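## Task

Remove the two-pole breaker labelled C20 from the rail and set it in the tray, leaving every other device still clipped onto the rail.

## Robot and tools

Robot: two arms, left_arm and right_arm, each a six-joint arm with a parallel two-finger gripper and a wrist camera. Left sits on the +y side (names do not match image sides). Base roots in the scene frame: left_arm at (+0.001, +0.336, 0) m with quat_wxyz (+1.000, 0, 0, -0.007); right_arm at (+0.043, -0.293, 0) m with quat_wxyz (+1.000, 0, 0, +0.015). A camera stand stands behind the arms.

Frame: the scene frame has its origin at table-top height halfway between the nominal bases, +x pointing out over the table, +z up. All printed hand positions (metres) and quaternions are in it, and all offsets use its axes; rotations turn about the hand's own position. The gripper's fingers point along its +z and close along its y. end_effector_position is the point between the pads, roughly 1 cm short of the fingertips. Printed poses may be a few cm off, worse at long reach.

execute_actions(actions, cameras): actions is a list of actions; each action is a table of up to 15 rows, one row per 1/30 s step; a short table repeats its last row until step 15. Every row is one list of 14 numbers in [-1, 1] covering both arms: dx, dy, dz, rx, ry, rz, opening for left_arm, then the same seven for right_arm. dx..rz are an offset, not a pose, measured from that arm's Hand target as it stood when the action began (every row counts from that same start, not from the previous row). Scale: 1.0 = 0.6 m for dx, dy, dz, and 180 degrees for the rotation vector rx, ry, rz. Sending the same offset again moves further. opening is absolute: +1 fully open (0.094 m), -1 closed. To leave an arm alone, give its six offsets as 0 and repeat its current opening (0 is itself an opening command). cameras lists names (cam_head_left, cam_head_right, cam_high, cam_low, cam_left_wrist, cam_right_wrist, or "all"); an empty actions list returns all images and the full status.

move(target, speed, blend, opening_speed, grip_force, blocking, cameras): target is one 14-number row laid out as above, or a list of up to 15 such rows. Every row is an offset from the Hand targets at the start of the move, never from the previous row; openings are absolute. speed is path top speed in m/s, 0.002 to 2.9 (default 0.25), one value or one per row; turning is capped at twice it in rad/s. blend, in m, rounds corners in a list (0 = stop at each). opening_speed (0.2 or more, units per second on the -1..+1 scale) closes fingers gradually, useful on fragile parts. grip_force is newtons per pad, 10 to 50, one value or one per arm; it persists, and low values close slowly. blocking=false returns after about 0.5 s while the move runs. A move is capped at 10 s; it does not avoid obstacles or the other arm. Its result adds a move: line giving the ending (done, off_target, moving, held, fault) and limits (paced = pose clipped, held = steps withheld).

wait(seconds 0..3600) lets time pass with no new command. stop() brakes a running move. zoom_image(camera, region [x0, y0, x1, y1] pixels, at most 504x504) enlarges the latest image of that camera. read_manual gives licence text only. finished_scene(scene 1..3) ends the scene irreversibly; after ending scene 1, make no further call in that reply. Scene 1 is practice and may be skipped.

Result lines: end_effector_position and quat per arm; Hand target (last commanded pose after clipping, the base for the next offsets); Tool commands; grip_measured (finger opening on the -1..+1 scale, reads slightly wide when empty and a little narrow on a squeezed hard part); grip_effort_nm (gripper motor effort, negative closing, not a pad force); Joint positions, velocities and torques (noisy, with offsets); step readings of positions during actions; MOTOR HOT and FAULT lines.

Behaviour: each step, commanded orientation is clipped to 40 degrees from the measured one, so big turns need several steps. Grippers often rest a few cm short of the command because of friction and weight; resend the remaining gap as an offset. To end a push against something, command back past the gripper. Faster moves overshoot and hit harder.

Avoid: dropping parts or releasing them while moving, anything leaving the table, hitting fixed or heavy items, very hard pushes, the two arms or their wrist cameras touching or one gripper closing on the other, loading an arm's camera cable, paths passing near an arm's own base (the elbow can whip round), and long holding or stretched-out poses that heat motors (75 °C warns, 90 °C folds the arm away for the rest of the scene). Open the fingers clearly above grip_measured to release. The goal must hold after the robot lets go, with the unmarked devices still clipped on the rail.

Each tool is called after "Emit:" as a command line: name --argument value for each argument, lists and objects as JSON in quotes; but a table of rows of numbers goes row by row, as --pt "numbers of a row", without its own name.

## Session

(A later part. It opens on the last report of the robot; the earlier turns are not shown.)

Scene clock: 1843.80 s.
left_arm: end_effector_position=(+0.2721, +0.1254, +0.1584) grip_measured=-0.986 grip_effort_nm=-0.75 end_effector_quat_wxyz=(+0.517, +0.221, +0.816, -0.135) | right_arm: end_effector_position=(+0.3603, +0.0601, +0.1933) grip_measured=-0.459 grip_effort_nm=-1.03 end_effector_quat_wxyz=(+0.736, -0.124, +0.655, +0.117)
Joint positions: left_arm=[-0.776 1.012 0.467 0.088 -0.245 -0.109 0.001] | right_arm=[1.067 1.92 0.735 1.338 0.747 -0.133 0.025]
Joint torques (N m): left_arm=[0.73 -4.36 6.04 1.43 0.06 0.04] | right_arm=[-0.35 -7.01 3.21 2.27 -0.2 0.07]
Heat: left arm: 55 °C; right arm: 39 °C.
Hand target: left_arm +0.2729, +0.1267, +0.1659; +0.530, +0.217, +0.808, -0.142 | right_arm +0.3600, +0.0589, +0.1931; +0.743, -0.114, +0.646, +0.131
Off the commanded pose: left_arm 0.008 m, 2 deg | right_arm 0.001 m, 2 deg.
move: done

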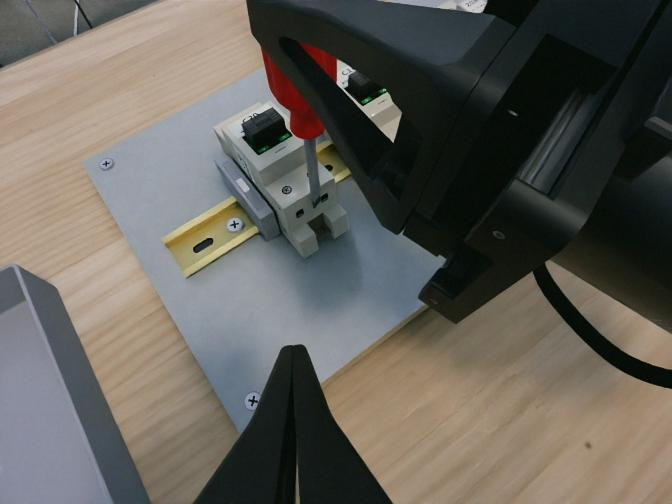

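Emit:
move --pt "0 0 0 0 0 0 -1 -0.005 0.007 0.0 0 0 0 -0.8" --pt "0 0 0 0 0 0 -1 -0.005 0.007 -0.03 0 0 0 -0.8" --speed 0.05 --cameras '["cam_left_wrist"]'

Emit:
zoom_image --camera "cam_left_wrist" --region '[285, 195, 355, 265]'

Scene clock: 1858.90 s.
left_arm: end_effector_position=(+0.2721, +0.1254, +0.1584) grip_measured=-0.986 grip_effort_nm=-0.75 end_effector_quat_wxyz=(+0.517, +0.221, +0.816, -0.135) | right_arm: end_effector_position=(+0.3600, +0.0642, +0.1733) grip_measured=-0.459 grip_effort_nm=-1.03 end_effector_quat_wxyz=(+0.734, -0.128, +0.656, +0.117)
Joint positions: left_arm=[-0.776 1.012 0.467 0.088 -0.245 -0.109 0.001] | right_arm=[1.072 1.997 0.735 1.407 0.747 -0.133 0.025]
Joint torques (N m): left_arm=[0.65 -4.41 6.06 1.42 0.07 0.01] | right_arm=[0.43 -7.43 2.97 2.35 -0.04 0.05]
Heat: left arm: 55 °C; right arm: 39 °C.
Hand target: left_arm +0.2729, +0.1267, +0.1659; +0.530, +0.217, +0.808, -0.142 | right_arm +0.3570, +0.0631, +0.1751; +0.743, -0.114, +0.646, +0.131
Off the commanded pose: left_arm 0.008 m, 2 deg | right_arm 0.004 m, 3 deg.
move: off_target (right_arm)

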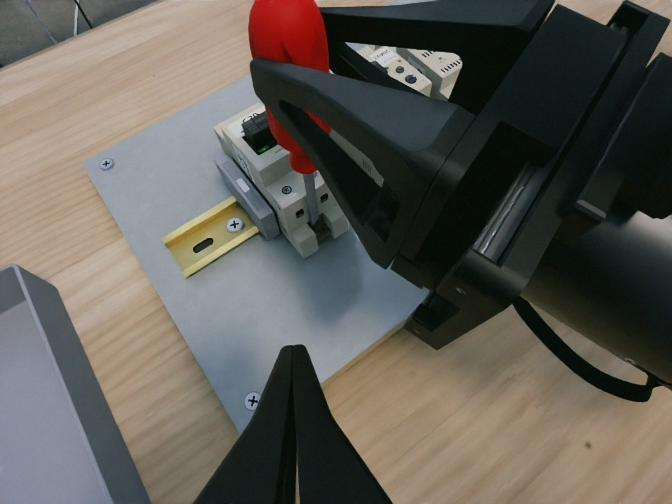

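Scaled by 7.200 from the camera's image (finer frame: 960x720).

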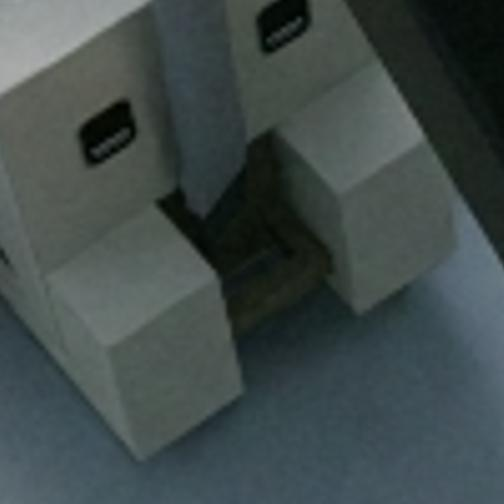

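Emit:
move --pt "0 0 0 0 0 0 -1 0.0 -0.004 -0.02 0 0 0 -0.8" --speed 0.04 --cameras '["cam_left_wrist"]'

Emit:
zoom_image --camera "cam_left_wrist" --region '[293, 195, 353, 255]'

Scene clock: 1874.20 s.
left_arm: end_effector_position=(+0.2721, +0.1254, +0.1584) grip_measured=-0.986 grip_effort_nm=-0.75 end_effector_quat_wxyz=(+0.517, +0.221, +0.816, -0.135) | right_arm: end_effector_position=(+0.3593, +0.0629, +0.1587) grip_measured=-0.459 grip_effort_nm=-1.03 end_effector_quat_wxyz=(+0.731, -0.131, +0.660, +0.114)
Joint positions: left_arm=[-0.776 1.012 0.467 0.088 -0.245 -0.109 0.001] | right_arm=[1.072 2.038 0.723 1.445 0.747 -0.131 0.025]
Joint torques (N m): left_arm=[0.75 -4.52 6.05 1.42 0.05 0.06] | right_arm=[0.16 -7.39 2.74 2.53 -0.07 0.04]
Heat: left arm: 55 °C; right arm: 40 °C.
Hand target: left_arm +0.2729, +0.1267, +0.1659; +0.530, +0.217, +0.808, -0.142 | right_arm +0.3570, +0.0607, +0.1629; +0.743, -0.114, +0.646, +0.131
Off the commanded pose: left_arm 0.008 m, 2 deg | right_arm 0.005 m, 4 deg.
move: off_target (right_arm)

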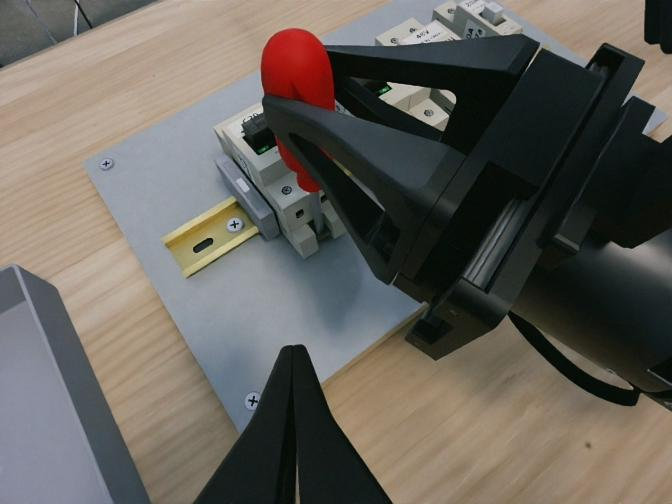

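Scaled by 8.400 from the camera's image (finer frame: 960x720).

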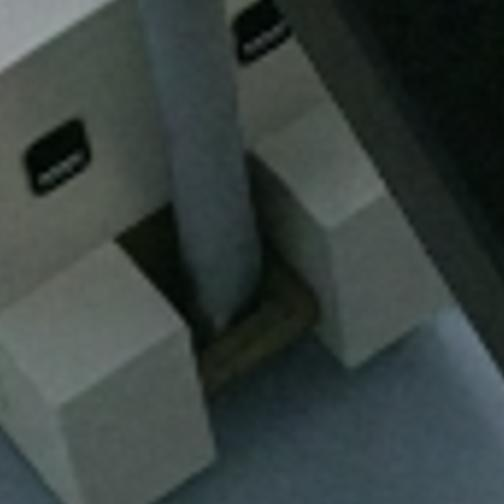

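Emit:
move --pt "0 0 0 0 0 0 -1 0.0 0.0 -0.013 0 0 0 -0.8" --pt "0 0 0 0 0 0 -1 0.042 0.0 -0.011 0 0.06 0 -0.8" --pt "0 0 0 0 0 0 -1 0.064 0.0 -0.006 0 0.092 0 -0.8" --pt "0 0 0 0 0 0 -1 0.077 0.0 0.006 0 0.112 0 -0.8" --speed 0.03 --blend '[0,0.005,0.005,0]' --cameras '["cam_left_wrist"]'

Emit:
zoom_image --camera "cam_left_wrist" --region '[203, 95, 363, 265]'

Scene clock: 1894.70 s.
left_arm: end_effector_position=(+0.2721, +0.1254, +0.1584) grip_measured=-0.986 grip_effort_nm=-0.74 end_effector_quat_wxyz=(+0.517, +0.221, +0.816, -0.135) | right_arm: end_effector_position=(+0.4016, +0.0590, +0.1566) grip_measured=-0.459 grip_effort_nm=-1.03 end_effector_quat_wxyz=(+0.624, -0.088, +0.763, +0.143)
Joint positions: left_arm=[-0.776 1.012 0.467 0.088 -0.245 -0.109 0.001] | right_arm=[0.959 1.849 0.881 0.743 0.637 0.245 0.025]
Joint torques (N m): left_arm=[0.75 -4.48 6.12 1.45 0.05 0.05] | right_arm=[-0.59 -11.4 6.61 1.17 -0.14 0.08]
Heat: left arm: 55 °C; right arm: 39 °C.
Hand target: left_arm +0.2729, +0.1267, +0.1659; +0.530, +0.217, +0.808, -0.142 | right_arm +0.4033, +0.0607, +0.1667; +0.619, -0.089, +0.766, +0.149
Off the commanded pose: left_arm 0.008 m, 2 deg | right_arm 0.010 m, 1 deg.
move: done

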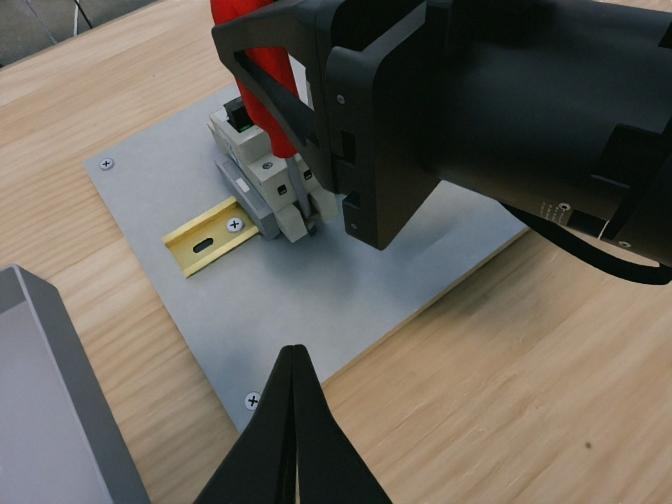

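Scaled by 2.965 from the camera's image (finer frame: 960x720).

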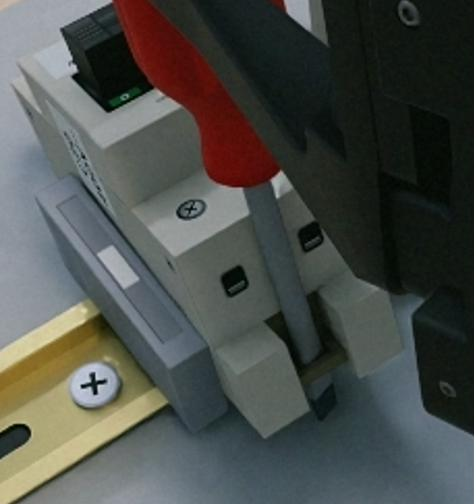

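Emit:
move --pt "0 0 0 0 0 0 -1 -0.042 0 0.0 0 -0.06 0 -0.8" --speed 0.04 --cameras '["cam_left_wrist"]'

Emit:
zoom_image --camera "cam_left_wrist" --region '[203, 95, 363, 265]'

Scene clock: 1922.00 s.
left_arm: end_effector_position=(+0.2721, +0.1254, +0.1584) grip_measured=-0.986 grip_effort_nm=-0.75 end_effector_quat_wxyz=(+0.517, +0.221, +0.816, -0.135) | right_arm: end_effector_position=(+0.3803, +0.0598, +0.1692) grip_measured=-0.459 grip_effort_nm=-1.03 end_effector_quat_wxyz=(+0.683, -0.107, +0.710, +0.134)
Joint positions: left_arm=[-0.776 1.012 0.467 0.088 -0.245 -0.109 0.001] | right_arm=[1.017 1.888 0.783 1.066 0.704 0.071 0.025]
Joint torques (N m): left_arm=[0.72 -4.48 6.11 1.4 0.04 0] | right_arm=[0.51 -7.38 3.62 2.19 0.06 -0.01]
Heat: left arm: 55 °C; right arm: 37 °C.
Hand target: left_arm +0.2729, +0.1267, +0.1659; +0.530, +0.217, +0.808, -0.142 | right_arm +0.3780, +0.0608, +0.1666; +0.688, -0.103, +0.705, +0.140
Off the commanded pose: left_arm 0.008 m, 2 deg | right_arm 0.003 m, 1 deg.
move: done

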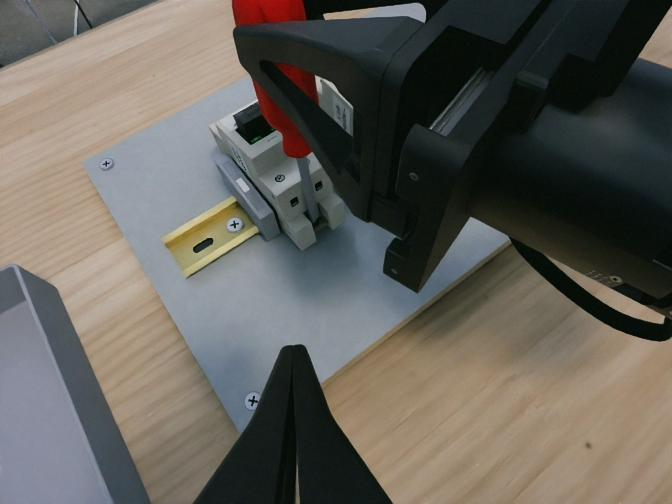

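Scaled by 2.965 from the camera's image (finer frame: 960x720).

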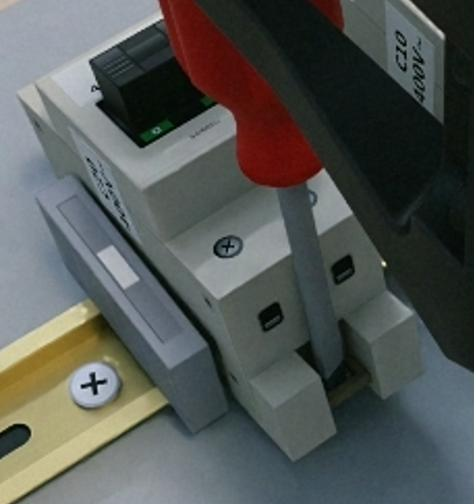

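Emit:
move --pt "0 0 0 0 0 0 -1 0.017 0 0.09 0 -0.035 0 -0.8" --speed 0.06 --cameras '["cam_left_wrist"]'

Emit:
zoom_image --camera "cam_left_wrist" --region '[203, 95, 363, 265]'

Scene clock: 1938.77 s.
left_arm: end_effector_position=(+0.2721, +0.1254, +0.1584) grip_measured=-0.986 grip_effort_nm=-0.75 end_effector_quat_wxyz=(+0.517, +0.221, +0.816, -0.135) | right_arm: end_effector_position=(+0.3838, +0.0591, +0.1734) grip_measured=-0.459 grip_effort_nm=-1.03 end_effector_quat_wxyz=(+0.694, -0.147, +0.697, +0.102)
Joint positions: left_arm=[-0.776 1.012 0.467 0.088 -0.245 -0.109 0.001] | right_arm=[1.003 1.888 0.783 1.086 0.681 -0.05 0.025]
Joint torques (N m): left_arm=[0.73 -4.41 6.08 1.41 0.08 0.04] | right_arm=[-0.69 -12.96 7.1 2.22 -0.06 -0.04]
Heat: left arm: 55 °C; right arm: 38 °C.
Hand target: left_arm +0.2729, +0.1267, +0.1659; +0.530, +0.217, +0.808, -0.142 | right_arm +0.3883, +0.0607, +0.2206; +0.726, -0.111, +0.666, +0.134
Off the commanded pose: left_arm 0.008 m, 2 deg | right_arm 0.047 m, 8 deg.
move: off_target (right_arm)

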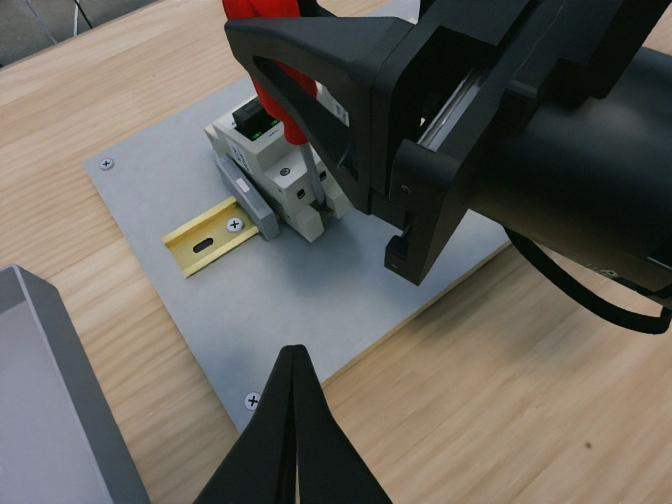

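Scaled by 2.965 from the camera's image (finer frame: 960x720).

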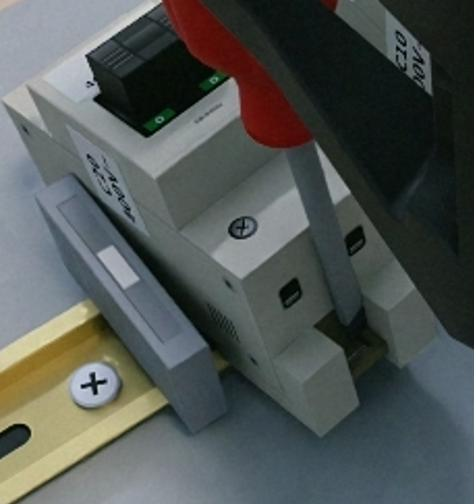

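Emit:
move --pt "0 0 0 0 0 0 -1 -0.006 0 0.015 0 0.02 0 -0.8" --speed 0.04 --cameras '["cam_left_wrist"]'

Emit:
zoom_image --camera "cam_left_wrist" --region '[203, 95, 363, 265]'

Scene clock: 1959.73 s.
left_arm: end_effector_position=(+0.2721, +0.1254, +0.1584) grip_measured=-0.986 grip_effort_nm=-0.75 end_effector_quat_wxyz=(+0.517, +0.221, +0.816, -0.135) | right_arm: end_effector_position=(+0.3834, +0.0582, +0.1833) grip_measured=-0.459 grip_effort_nm=-1.03 end_effector_quat_wxyz=(+0.678, -0.141, +0.713, +0.106)
Joint positions: left_arm=[-0.776 1.012 0.467 0.088 -0.245 -0.109 0.001] | right_arm=[1.003 1.818 0.808 0.936 0.682 0.007 0.025]
Joint torques (N m): left_arm=[0.72 -4.4 5.91 1.4 0.07 0.01] | right_arm=[0.16 -13.48 7.77 1.9 0.11 0.06]
Heat: left arm: 55 °C; right arm: 39 °C.
Hand target: left_arm +0.2729, +0.1267, +0.1659; +0.530, +0.217, +0.808, -0.142 | right_arm +0.3846, +0.0607, +0.2297; +0.704, -0.106, +0.688, +0.138
Off the commanded pose: left_arm 0.008 m, 2 deg | right_arm 0.046 m, 7 deg.
move: off_target (right_arm)

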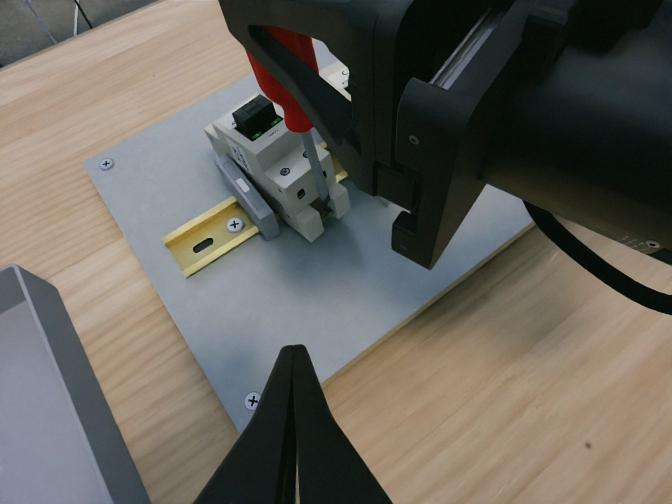

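Scaled by 2.965 from the camera's image (finer frame: 960x720).

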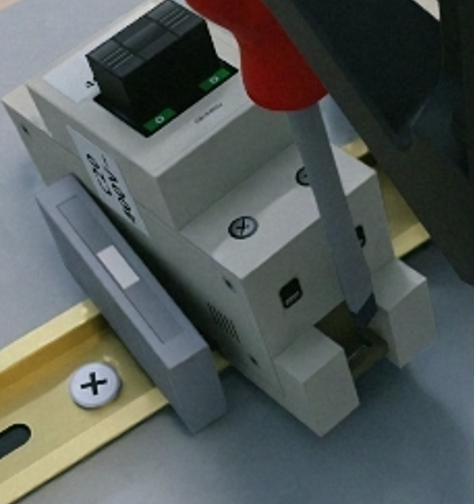

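Emit:
move --pt "0 0 0 0 0 0 -1 -0.005 0 0.08 0 0 0 -0.8" --speed 0.05 --cameras '["cam_left_wrist"]'

Emit:
zoom_image --camera "cam_left_wrist" --region '[180, 70, 380, 270]'

Scene clock: 1979.80 s.
left_arm: end_effector_position=(+0.2721, +0.1254, +0.1584) grip_measured=-0.986 grip_effort_nm=-0.74 end_effector_quat_wxyz=(+0.517, +0.221, +0.816, -0.135) | right_arm: end_effector_position=(+0.3832, +0.0602, +0.2299) grip_measured=-0.459 grip_effort_nm=-1.03 end_effector_quat_wxyz=(+0.678, -0.141, +0.714, +0.105)
Joint positions: left_arm=[-0.776 1.012 0.467 0.088 -0.245 -0.109 0.001] | right_arm=[1.007 1.701 0.898 0.728 0.689 0.007 0.025]
Joint torques (N m): left_arm=[0.68 -4.44 5.94 1.43 0.08 0.02] | right_arm=[0.44 -12.78 8.69 1.92 0.12 0.06]
Heat: left arm: 55 °C; right arm: 38 °C.
Hand target: left_arm +0.2729, +0.1267, +0.1659; +0.530, +0.217, +0.808, -0.142 | right_arm +0.3816, +0.0608, +0.2776; +0.704, -0.106, +0.688, +0.138
Off the commanded pose: left_arm 0.008 m, 2 deg | right_arm 0.048 m, 7 deg.
move: off_target (right_arm)

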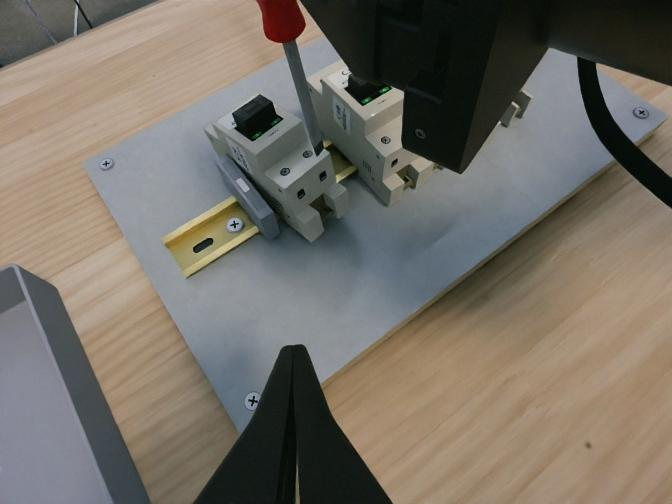

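Scaled by 2.520 from the camera's image (finer frame: 960x720).

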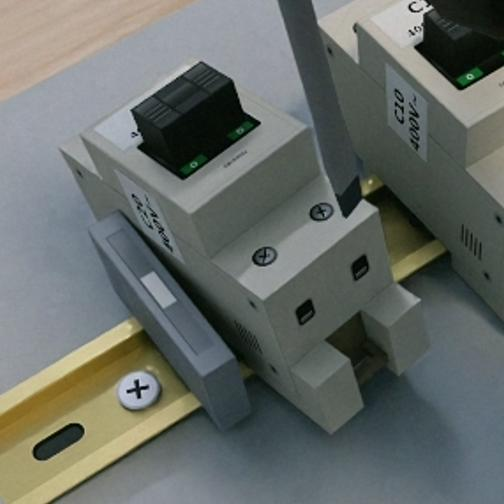

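Emit:
move --pt "0 0 0 0 0 0 -1 -0.061 -0.0513 0.054 0 0 0 -0.8" --pt "0 0 0 0 0 0 -1 -0.086 -0.268 0.004 0 0 0 -0.8" --pt "0 0 0 0 0 0 -1 -0.0493 -0.5763 -0.196 -0.1088 0.4994 -0.0652 -0.8" --pt "0 0 0 0 0 0 -1 -0.0493 -0.5763 -0.4127 -0.1088 0.4994 -0.0652 -0.8" --speed '[0.12,0.2,0.25,0.1]' --blend '[0.02,0.03,0.02,0]' --cameras '["cam_right_wrist"]'

Scene clock: 2009.30 s.
left_arm: end_effector_position=(+0.2721, +0.1254, +0.1584) grip_measured=-0.986 grip_effort_nm=-0.74 end_effector_quat_wxyz=(+0.517, +0.221, +0.816, -0.135) | right_arm: end_effector_position=(+0.3521, -0.2823, +0.0378) grip_measured=-0.459 grip_effort_nm=-1.03 end_effector_quat_wxyz=(+0.004, -0.021, +1.000, +0.004)
Joint positions: left_arm=[-0.776 1.012 0.467 0.088 -0.245 -0.109 0.001] | right_arm=[-0.005 1.766 1.164 -0.961 -0.008 -0.016 0.025]
Joint torques (N m): left_arm=[0.65 -4.44 6.01 1.41 0.04 0.02] | right_arm=[-0.35 -6.65 3.78 0.53 0.1 -0.06]
Heat: left arm: 55 °C; right arm: 37 °C.
Hand target: left_arm +0.2729, +0.1267, +0.1659; +0.530, +0.217, +0.808, -0.142 | right_arm +0.3520, -0.2850, +0.0300; +0.000, -0.021, +1.000, +0.000
Off the commanded pose: left_arm 0.008 m, 2 deg | right_arm 0.008 m, 1 deg.
move: done

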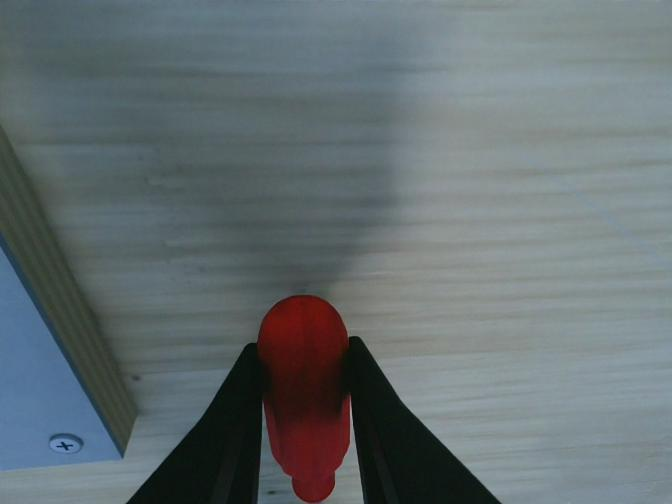

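Emit:
move --pt "0 0 0 0 0 0 -1 0 0 -0.06 0 0 0 -0.8" --speed 0.03 --cameras '["cam_right_wrist"]'

Scene clock: 2026.07 s.
left_arm: end_effector_position=(+0.2721, +0.1254, +0.1584) grip_measured=-0.986 grip_effort_nm=-0.75 end_effector_quat_wxyz=(+0.517, +0.221, +0.816, -0.135) | right_arm: end_effector_position=(+0.3489, -0.2834, +0.0184) grip_measured=-0.459 grip_effort_nm=-1.03 end_effector_quat_wxyz=(-0.001, -0.021, +1.000, +0.001)
Joint positions: left_arm=[-0.776 1.012 0.467 0.088 -0.245 -0.109 0.001] | right_arm=[-0.005 1.793 1.114 -0.893 -0.002 -0.017 0.025]
Joint torques (N m): left_arm=[0.65 -4.44 6.16 1.41 0.04 0.03] | right_arm=[-0.38 -4.55 1.32 1.23 0.05 -0.06]
Heat: left arm: 55 °C; right arm: 36 °C.
Hand target: left_arm +0.2729, +0.1267, +0.1659; +0.530, +0.217, +0.808, -0.142 | right_arm +0.3520, -0.2850, -0.0060; +0.000, -0.021, +1.000, +0.000
Off the commanded pose: left_arm 0.008 m, 2 deg | right_arm 0.025 m, 0 deg.
move: off_target (right_arm)

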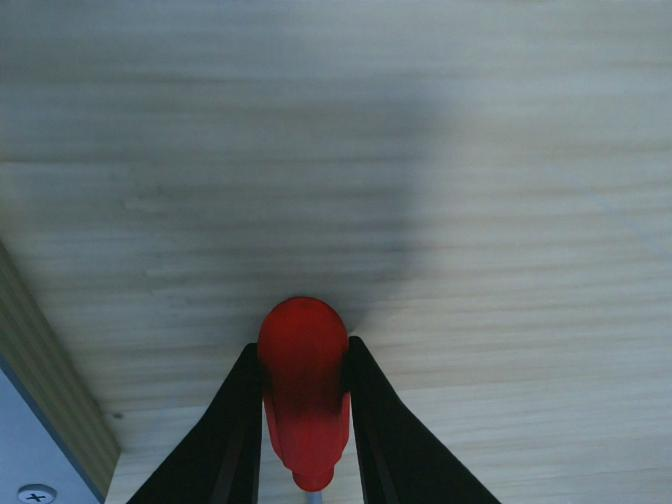

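Emit:
move --pt "0 0 0 0 0 0 -1 0 0 0.02 0 0 0 0.2" --speed 0.05 --opening_speed 0.5

Emit:
move --pt "0 0 0 0 0 0 -1 0 0 0.3 0 0 0 0.2" --speed 0.1 --cameras '["cam_right_wrist"]'

Scene clock: 2035.17 s.
left_arm: end_effector_position=(+0.2721, +0.1254, +0.1584) grip_measured=-0.986 grip_effort_nm=-0.75 end_effector_quat_wxyz=(+0.517, +0.221, +0.816, -0.135) | right_arm: end_effector_position=(+0.3523, -0.2833, +0.0138) grip_measured=+0.197 grip_effort_nm=0.10 end_effector_quat_wxyz=(+0.004, -0.021, +1.000, +0.001)
Joint positions: left_arm=[-0.776 1.012 0.467 0.088 -0.245 -0.109 0.001] | right_arm=[-0.005 1.805 1.109 -0.867 -0.002 -0.017 0.056]
Joint torques (N m): left_arm=[0.68 -4.36 6.11 1.41 0.08 0] | right_arm=[-0.39 -6.75 3.66 0.55 0.05 -0.06]
Heat: left arm: 55 °C; right arm: 35 °C.
Hand target: left_arm +0.2729, +0.1267, +0.1659; +0.530, +0.217, +0.808, -0.142 | right_arm +0.3520, -0.2850, +0.0060; +0.000, -0.021, +1.000, +0.000
Off the commanded pose: left_arm 0.008 m, 2 deg | right_arm 0.008 m, 0 deg.
move: done

Scene clock: 2037.93 s.
left_arm: end_effector_position=(+0.2721, +0.1254, +0.1584) grip_measured=-0.986 grip_effort_nm=-0.75 end_effector_quat_wxyz=(+0.517, +0.221, +0.816, -0.135) | right_arm: end_effector_position=(+0.3470, -0.2835, +0.1709) grip_measured=+0.198 grip_effort_nm=0.10 end_effector_quat_wxyz=(-0.026, -0.021, +0.999, +0.001)
Joint positions: left_arm=[-0.776 1.012 0.467 0.088 -0.245 -0.109 0.001] | right_arm=[-0.005 1.755 1.686 -1.553 -0.002 -0.017 0.056]
Joint torques (N m): left_arm=[0.77 -4.45 6.12 1.41 0.06 0.03] | right_arm=[-0.36 -9.62 7.68 0.16 0.04 -0.06]
Heat: left arm: 55 °C; right arm: 35 °C.
Hand target: left_arm +0.2729, +0.1267, +0.1659; +0.530, +0.217, +0.808, -0.142 | right_arm +0.3520, -0.2850, +0.1860; +0.000, -0.021, +1.000, +0.000
Off the commanded pose: left_arm 0.008 m, 2 deg | right_arm 0.016 m, 3 deg.
move: off_target (right_arm)

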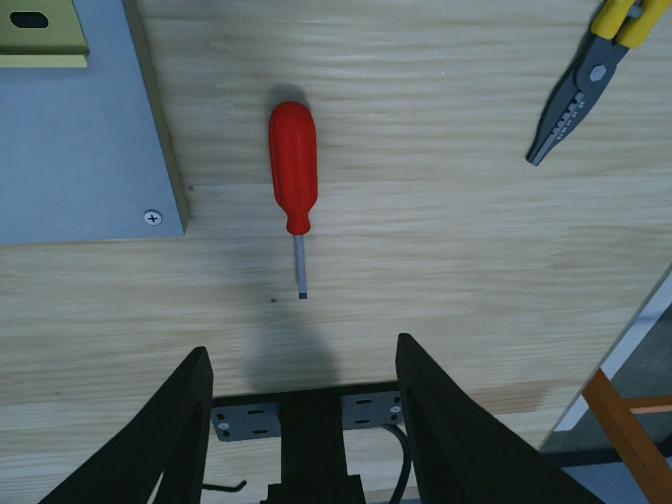

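Emit:
execute_actions --actions '[]' --cameras '["cam_left_wrist","cam_head_left","cam_head_right"]'

Emit:
zoom_image --camera "cam_left_wrist" --region '[190, 80, 370, 260]'

Scene clock: 2046.17 s.
left_arm: end_effector_position=(+0.2721, +0.1254, +0.1584) grip_measured=-0.986 grip_effort_nm=-0.74 end_effector_quat_wxyz=(+0.517, +0.221, +0.816, -0.135) | right_arm: end_effector_position=(+0.3469, -0.2835, +0.1709) grip_measured=+0.198 grip_effort_nm=0.10 end_effector_quat_wxyz=(-0.026, -0.021, +0.999, +0.001)
Joint positions: left_arm=[-0.776 1.012 0.467 0.088 -0.245 -0.109 0.001] | right_arm=[-0.005 1.755 1.686 -1.553 -0.002 -0.017 0.056]
Joint velocities: within noise
Joint torques (N m): left_arm=[0.77 -4.49 6.01 1.41 0.07 0.04] | right_arm=[-0.38 -9.62 7.71 0.15 0.04 -0.06]
Heat: left arm: 55 °C; right arm: 35 °C.
Hand target: left_arm +0.2729, +0.1267, +0.1659; +0.530, +0.217, +0.808, -0.142 | right_arm +0.3520, -0.2850, +0.1860; +0.000, -0.021, +1.000, +0.000
Tool commands: left_gripper/opening=-1.0 right_gripper/opening=+0.2
Off the commanded pose: left_arm 0.008 m, 2 deg | right_arm 0.016 m, 3 deg.
Images, in order (width x height): cam_head_left 672x504, cam_head_right 672x504, cam_left_wrist 672x504.

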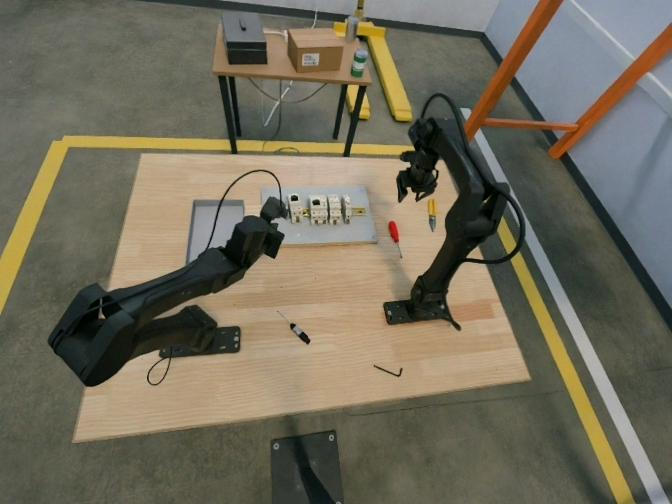

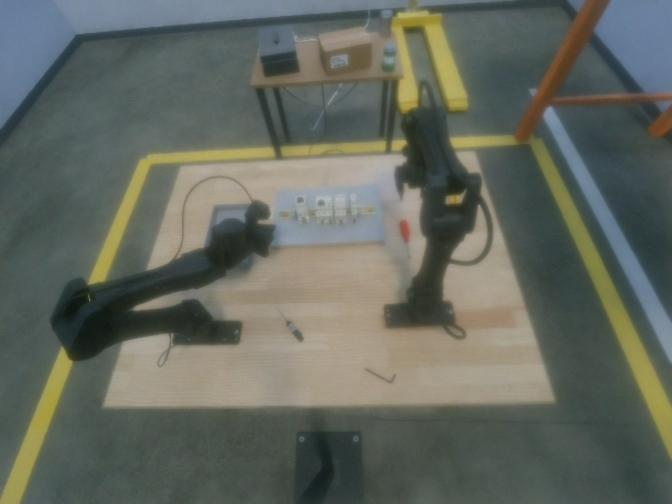

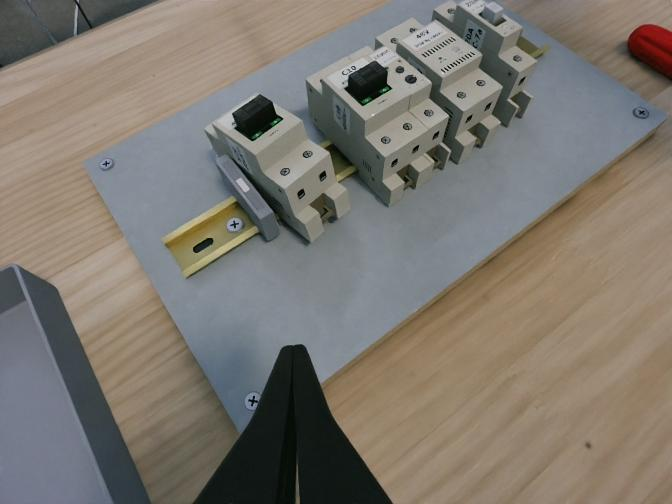

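Scaled by 2.800 from the camera's image (finer frame: 960x720).

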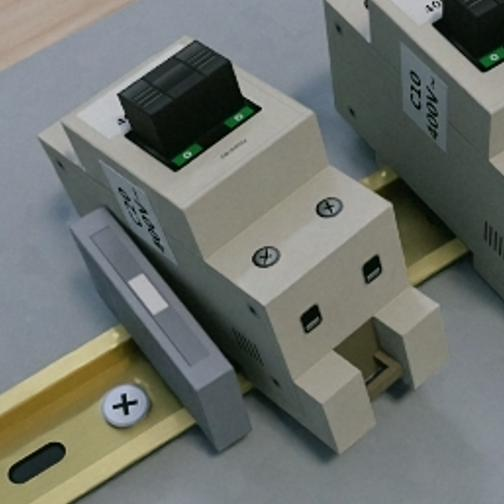

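Emit:
zoom_image --camera "cam_left_wrist" --region '[200, 85, 320, 205]'

Scaled by 4.200 from the camera's image (finer frame: 960x720).

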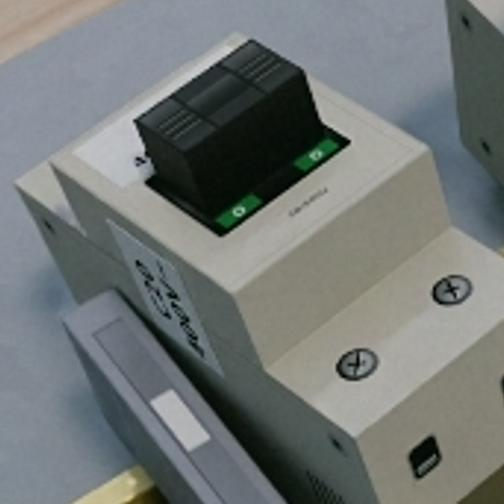

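Emit:
move --pt "0 0 0.06 0 0 0 0.3 0 0 0 0 0 0 0.2" --pt "0.1035 -0.128 0.06 0.0185 0.1212 0.2337 0.3 0 0 0 0 0 0 0.2" --speed 0.15 --blend '[0.02,0]' --cameras '["cam_left_wrist"]'

Scene clock: 2192.20 s.
left_arm: end_effector_position=(+0.3327, +0.0528, +0.2016) grip_measured=+0.297 grip_effort_nm=0.14 end_effector_quat_wxyz=(+0.375, -0.099, +0.921, +0.033) | right_arm: end_effector_position=(+0.3469, -0.2835, +0.1709) grip_measured=+0.198 grip_effort_nm=0.10 end_effector_quat_wxyz=(-0.026, -0.021, +0.999, +0.001)
Joint positions: left_arm=[-0.963 1.864 1.724 -1.071 -0.699 -1.06 0.061] | right_arm=[-0.005 1.755 1.686 -1.553 -0.002 -0.017 0.056]
Joint torques (N m): left_arm=[-0.57 -7.73 8.28 0.29 -0.46 -0.11] | right_arm=[-0.36 -9.61 7.73 0.16 0.06 -0.06]
Heat: left arm: 54 °C; right arm: 36 °C.
Hand target: left_arm +0.3350, +0.0500, +0.2018; +0.380, -0.101, +0.918, +0.042 | right_arm +0.3520, -0.2850, +0.1860; +0.000, -0.021, +1.000, +0.000
Off the commanded pose: left_arm 0.004 m, 1 deg | right_arm 0.016 m, 3 deg.
move: done; blend cut to 0.018 m at target 1

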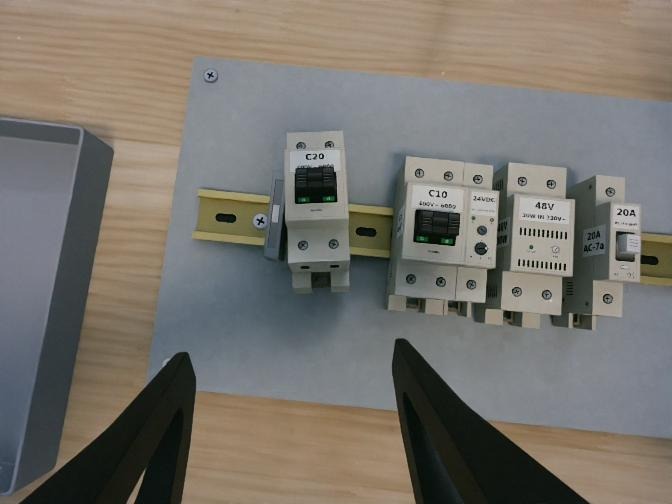

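Emit:
zoom_image --camera "cam_left_wrist" --region '[250, 110, 400, 310]'

Scaled by 2.520 from the camera's image (finer frame: 960x720).

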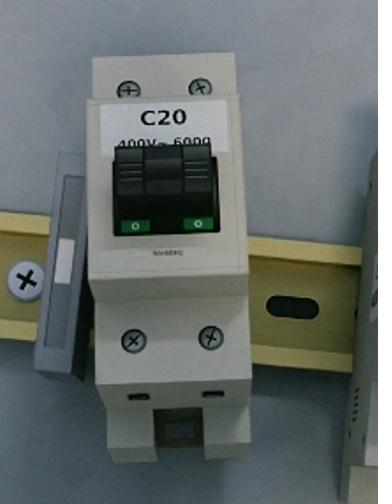

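Emit:
move --pt "0.0767 0.0083 -0.1263 0 0 0 0.3 0 0 0 0 0 0 0.2" --speed 0.1 --cameras '["cam_left_wrist"]'

Emit:
zoom_image --camera "cam_left_wrist" --region '[180, 130, 430, 380]'

Scene clock: 2243.50 s.
left_arm: end_effector_position=(+0.3767, +0.0532, +0.1374) grip_measured=+0.297 grip_effort_nm=0.14 end_effector_quat_wxyz=(+0.382, -0.101, +0.918, +0.033) | right_arm: end_effector_position=(+0.3469, -0.2835, +0.1709) grip_measured=+0.198 grip_effort_nm=0.10 end_effector_quat_wxyz=(-0.026, -0.021, +0.999, +0.001)
Joint positions: left_arm=[-0.875 1.949 1.567 -0.75 -0.677 -0.953 0.061] | right_arm=[-0.005 1.755 1.686 -1.553 -0.002 -0.017 0.056]
Joint torques (N m): left_arm=[0.66 -8.79 5.75 0.64 -0.28 0] | right_arm=[-0.36 -9.63 7.72 0.16 0.04 -0.05]
Heat: left arm: 45 °C; right arm: 36 °C.
Hand target: left_arm +0.3810, +0.0550, +0.1262; +0.380, -0.101, +0.918, +0.042 | right_arm +0.3520, -0.2850, +0.1860; +0.000, -0.021, +1.000, +0.000
Off the commanded pose: left_arm 0.012 m, 1 deg | right_arm 0.016 m, 3 deg.
move: off_target (left_arm)

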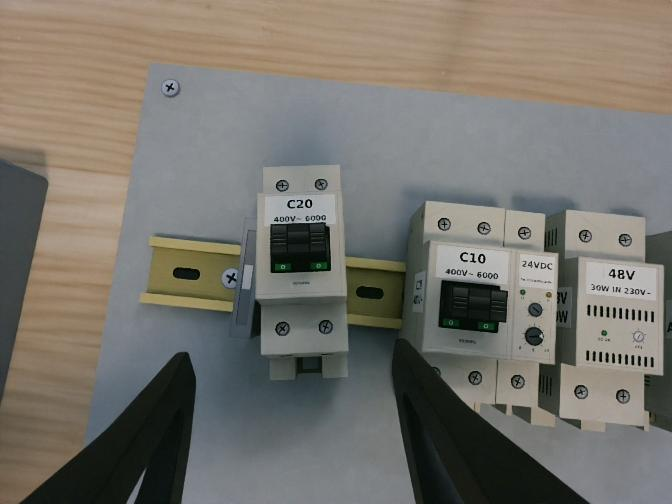

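Scaled by 2.016 from the camera's image (finer frame: 960x720).

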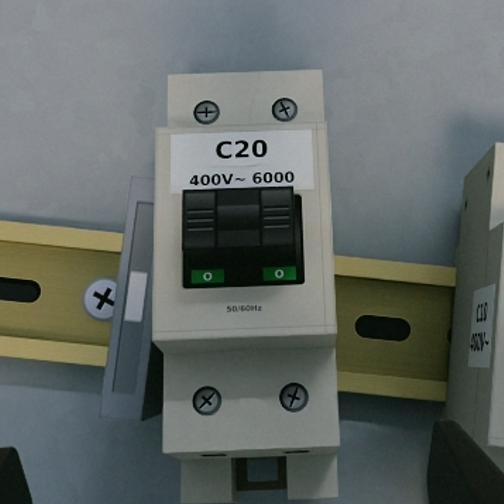

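Emit:
move --pt "0.0745 0.0167 -0.0803 0 0 0 0.3 0 0 0 0 0 0 0.2" --speed 0.06 --cameras '["cam_left_wrist"]'

Emit:
zoom_image --camera "cam_left_wrist" --region '[150, 204, 450, 504]'

Scene clock: 2276.23 s.
left_arm: end_effector_position=(+0.4222, +0.0625, +0.0912) grip_measured=+0.297 grip_effort_nm=0.14 end_effector_quat_wxyz=(+0.384, -0.102, +0.917, +0.033) | right_arm: end_effector_position=(+0.3469, -0.2835, +0.1709) grip_measured=+0.198 grip_effort_nm=0.10 end_effector_quat_wxyz=(-0.026, -0.021, +0.999, +0.001)
Joint positions: left_arm=[-0.777 2.062 1.533 -0.535 -0.636 -0.844 0.061] | right_arm=[-0.005 1.755 1.686 -1.553 -0.002 -0.017 0.056]
Joint torques (N m): left_arm=[0.54 -9.43 5.78 0.76 -0.29 0.01] | right_arm=[-0.36 -9.62 7.72 0.15 0.05 -0.06]
Heat: left arm: 44 °C; right arm: 36 °C.
Hand target: left_arm +0.4257, +0.0650, +0.0779; +0.380, -0.101, +0.919, +0.042 | right_arm +0.3520, -0.2850, +0.1860; +0.000, -0.021, +1.000, +0.000
Off the commanded pose: left_arm 0.014 m, 1 deg | right_arm 0.016 m, 3 deg.
move: off_target (left_arm)

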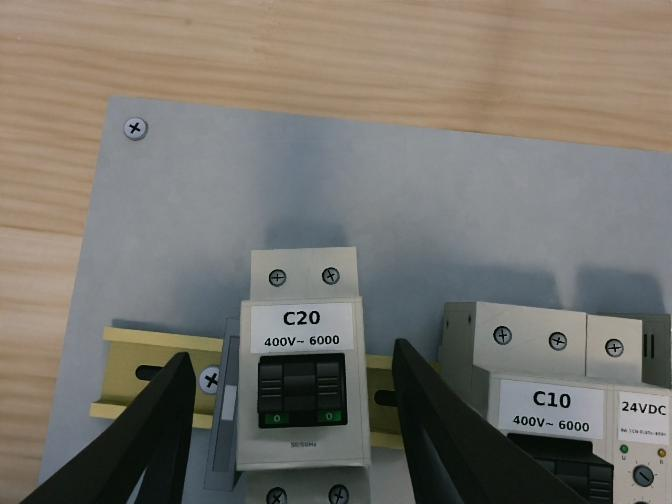

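Scaled by 1.680 from the camera's image (finer frame: 960x720).

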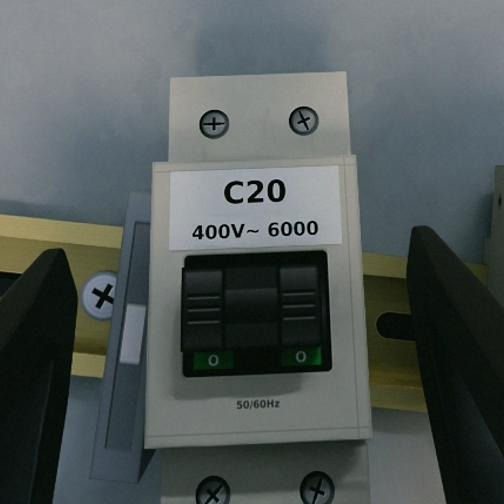

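Emit:
move --pt "0.0 0.0 -0.02 0 0 0 0.3 0 0 0 0 0 0 0.2" --speed 0.03 --cameras '["cam_left_wrist"]'

Emit:
zoom_image --camera "cam_left_wrist" --region '[150, 304, 450, 504]'

Scene clock: 2293.93 s.
left_arm: end_effector_position=(+0.4228, +0.0618, +0.0795) grip_measured=+0.297 grip_effort_nm=0.14 end_effector_quat_wxyz=(+0.384, -0.102, +0.917, +0.032) | right_arm: end_effector_position=(+0.3469, -0.2835, +0.1709) grip_measured=+0.198 grip_effort_nm=0.10 end_effector_quat_wxyz=(-0.026, -0.021, +0.999, +0.001)
Joint positions: left_arm=[-0.777 2.079 1.509 -0.494 -0.635 -0.844 0.061] | right_arm=[-0.005 1.755 1.686 -1.553 -0.002 -0.017 0.056]
Joint torques (N m): left_arm=[0.66 -9.5 5.57 0.74 -0.25 0.05] | right_arm=[-0.39 -9.62 7.69 0.15 0.05 -0.05]
Heat: left arm: 45 °C; right arm: 36 °C.
Hand target: left_arm +0.4257, +0.0650, +0.0659; +0.380, -0.101, +0.919, +0.042 | right_arm +0.3520, -0.2850, +0.1860; +0.000, -0.021, +1.000, +0.000
Off the commanded pose: left_arm 0.014 m, 1 deg | right_arm 0.016 m, 3 deg.
move: off_target (left_arm)

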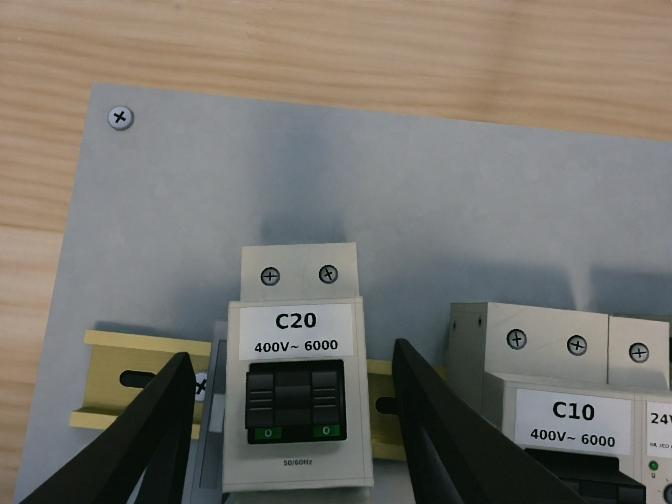

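Scaled by 1.680 from the camera's image (finer frame: 960x720).

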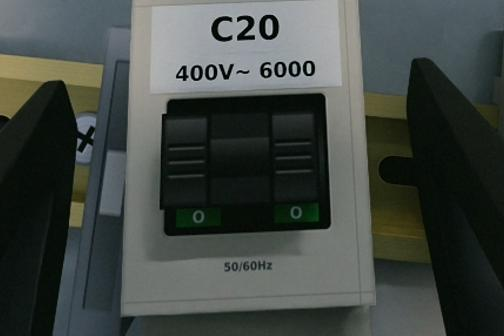

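Emit:
move --target '[0,0,0,0,0,0,-0.5,0,0,0,0,0,0,0.2]' --opening_speed 0.4 --cameras '["cam_left_wrist"]'

Scene clock: 2337.67 s.
left_arm: end_effector_position=(+0.4234, +0.0609, +0.0799) grip_measured=-0.231 grip_effort_nm=-1.02 end_effector_quat_wxyz=(+0.385, -0.102, +0.917, +0.030) | right_arm: end_effector_position=(+0.3469, -0.2835, +0.1709) grip_measured=+0.198 grip_effort_nm=0.10 end_effector_quat_wxyz=(-0.026, -0.021, +0.999, +0.001)
Joint positions: left_arm=[-0.777 2.079 1.509 -0.488 -0.633 -0.843 0.036] | right_arm=[-0.005 1.755 1.686 -1.553 -0.002 -0.017 0.056]
Joint torques (N m): left_arm=[0.64 -9.39 5.49 0.73 -0.29 0.02] | right_arm=[-0.38 -9.59 7.72 0.16 0.05 -0.07]
Heat: left arm: 44 °C; right arm: 36 °C.
Hand target: left_arm +0.4257, +0.0650, +0.0659; +0.380, -0.101, +0.918, +0.042 | right_arm +0.3520, -0.2850, +0.1860; +0.000, -0.021, +1.000, +0.000
Off the commanded pose: left_arm 0.015 m, 1 deg | right_arm 0.016 m, 3 deg.
move: done

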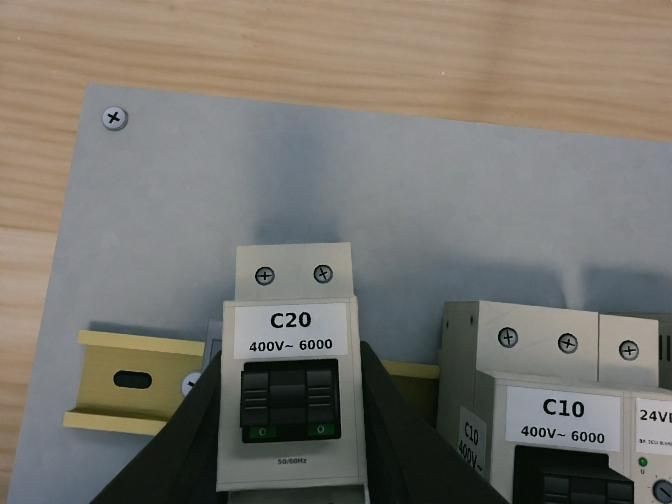

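Emit:
move --pt "0.008 0 0.05 0 0 0 -0.5 0 0 0 0 0 0 0.2" --pt "0.012 0 0.14 0 0 0 -0.5 0 0 0 0 0 0 0.2" --speed 0.06 --cameras '["cam_left_wrist","cam_high"]'

Scene clock: 2349.53 s.
left_arm: end_effector_position=(+0.4225, +0.0601, +0.0862) grip_measured=-0.235 grip_effort_nm=-1.02 end_effector_quat_wxyz=(+0.326, -0.092, +0.941, +0.023) | right_arm: end_effector_position=(+0.3469, -0.2835, +0.1709) grip_measured=+0.198 grip_effort_nm=0.10 end_effector_quat_wxyz=(-0.026, -0.021, +0.999, +0.001)
Joint positions: left_arm=[-0.744 2.099 1.639 -0.67 -0.516 -0.836 0.036] | right_arm=[-0.005 1.755 1.686 -1.553 -0.002 -0.017 0.056]
Joint torques (N m): left_arm=[-1.13 -16.94 13.11 -0.13 -1.21 0.11] | right_arm=[-0.38 -9.61 7.73 0.15 0.04 -0.06]
Heat: left arm: 44 °C; right arm: 36 °C.
Hand target: left_arm +0.4330, +0.0650, +0.1500; +0.380, -0.101, +0.918, +0.042 | right_arm +0.3520, -0.2850, +0.1860; +0.000, -0.021, +1.000, +0.000
Off the commanded pose: left_arm 0.065 m, 7 deg | right_arm 0.016 m, 3 deg.
move: off_target (left_arm)
Images, in order (width x height): cam_high 672x504, cam_left_wrist 672x504.

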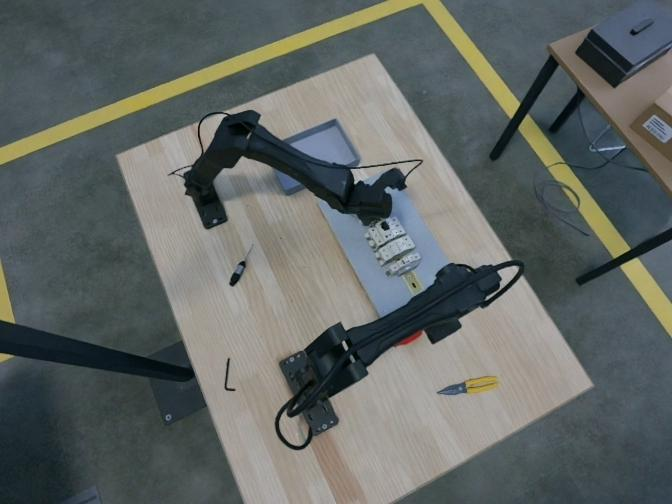

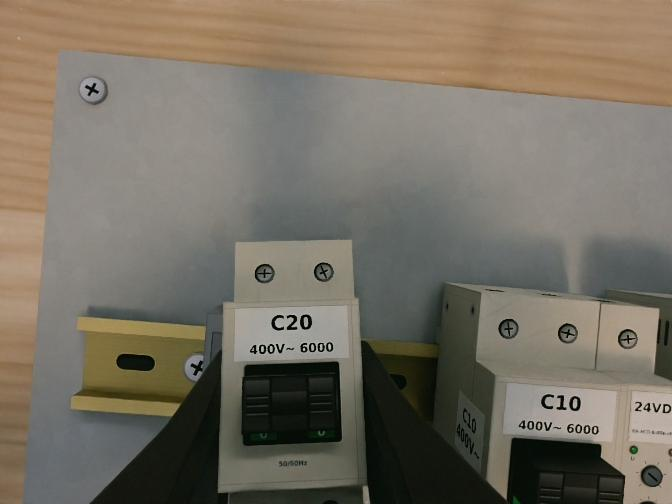

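Emit:
move --target '[0.042,0,-0.04,-0.0105,0.049,-0.001,-0.5,0,0,0,0,0,0,0.2]' --speed 0.06 --cameras '["cam_left_wrist"]'

Scene clock: 2381.73 s.
left_arm: end_effector_position=(+0.4269, +0.0613, +0.0845) grip_measured=-0.235 grip_effort_nm=-1.02 end_effector_quat_wxyz=(+0.237, -0.099, +0.966, +0.023) | right_arm: end_effector_position=(+0.3469, -0.2835, +0.1709) grip_measured=+0.198 grip_effort_nm=0.10 end_effector_quat_wxyz=(-0.026, -0.021, +0.999, +0.001)
Joint positions: left_arm=[-0.689 2.212 1.898 -0.943 -0.371 -0.848 0.036] | right_arm=[-0.005 1.755 1.686 -1.553 -0.002 -0.017 0.056]
Joint torques (N m): left_arm=[0.53 -13.89 12.41 0.47 -1.18 0.31] | right_arm=[-0.36 -9.61 7.73 0.15 0.04 -0.06]
Heat: left arm: 42 °C; right arm: 36 °C.
Hand target: left_arm +0.4581, +0.0650, +0.1259; +0.307, -0.102, +0.946, +0.034 | right_arm +0.3520, -0.2850, +0.1860; +0.000, -0.021, +1.000, +0.000
Off the commanded pose: left_arm 0.052 m, 8 deg | right_arm 0.016 m, 3 deg.
move: off_target (left_arm)

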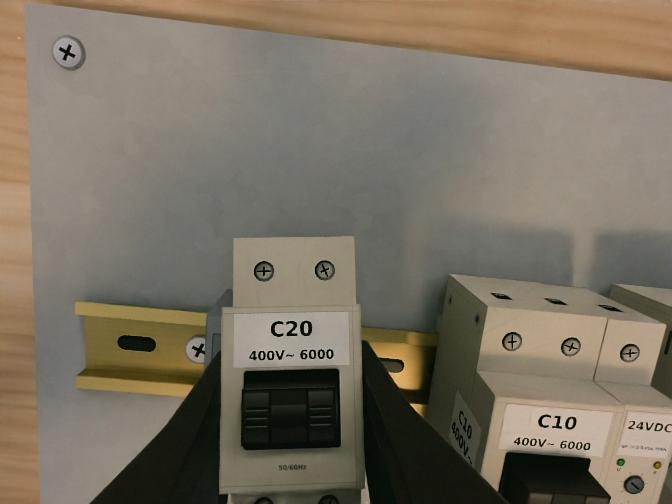

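Emit:
move --target '[0.02,0,-0.055,0.0126,-0.0586,0.001,-0.5,0,0,0,0,0,0,0.2]' --speed 0.05 --cameras '["cam_left_wrist"]'

Scene clock: 2424.37 s.
left_arm: end_effector_position=(+0.4270, +0.0638, +0.0803) grip_measured=-0.235 grip_effort_nm=-1.02 end_effector_quat_wxyz=(+0.292, -0.099, +0.950, +0.043) | right_arm: end_effector_position=(+0.3469, -0.2835, +0.1709) grip_measured=+0.198 grip_effort_nm=0.10 end_effector_quat_wxyz=(-0.026, -0.021, +0.999, +0.001)
Joint positions: left_arm=[-0.724 2.172 1.767 -0.807 -0.491 -0.857 0.036] | right_arm=[-0.005 1.755 1.686 -1.553 -0.002 -0.017 0.056]
Joint torques (N m): left_arm=[1.06 -11.1 5.53 1.89 -1.49 0.48] | right_arm=[-0.39 -9.61 7.73 0.15 0.04 -0.06]
Heat: left arm: 43 °C; right arm: 36 °C.
Hand target: left_arm +0.4701, +0.0650, +0.0928; +0.394, -0.100, +0.913, +0.044 | right_arm +0.3520, -0.2850, +0.1860; +0.000, -0.021, +1.000, +0.000
Off the commanded pose: left_arm 0.045 m, 12 deg | right_arm 0.016 m, 3 deg.
move: off_target (left_arm)

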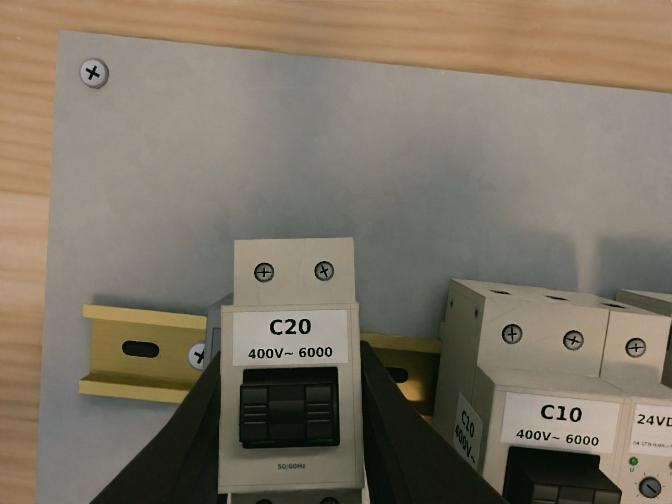

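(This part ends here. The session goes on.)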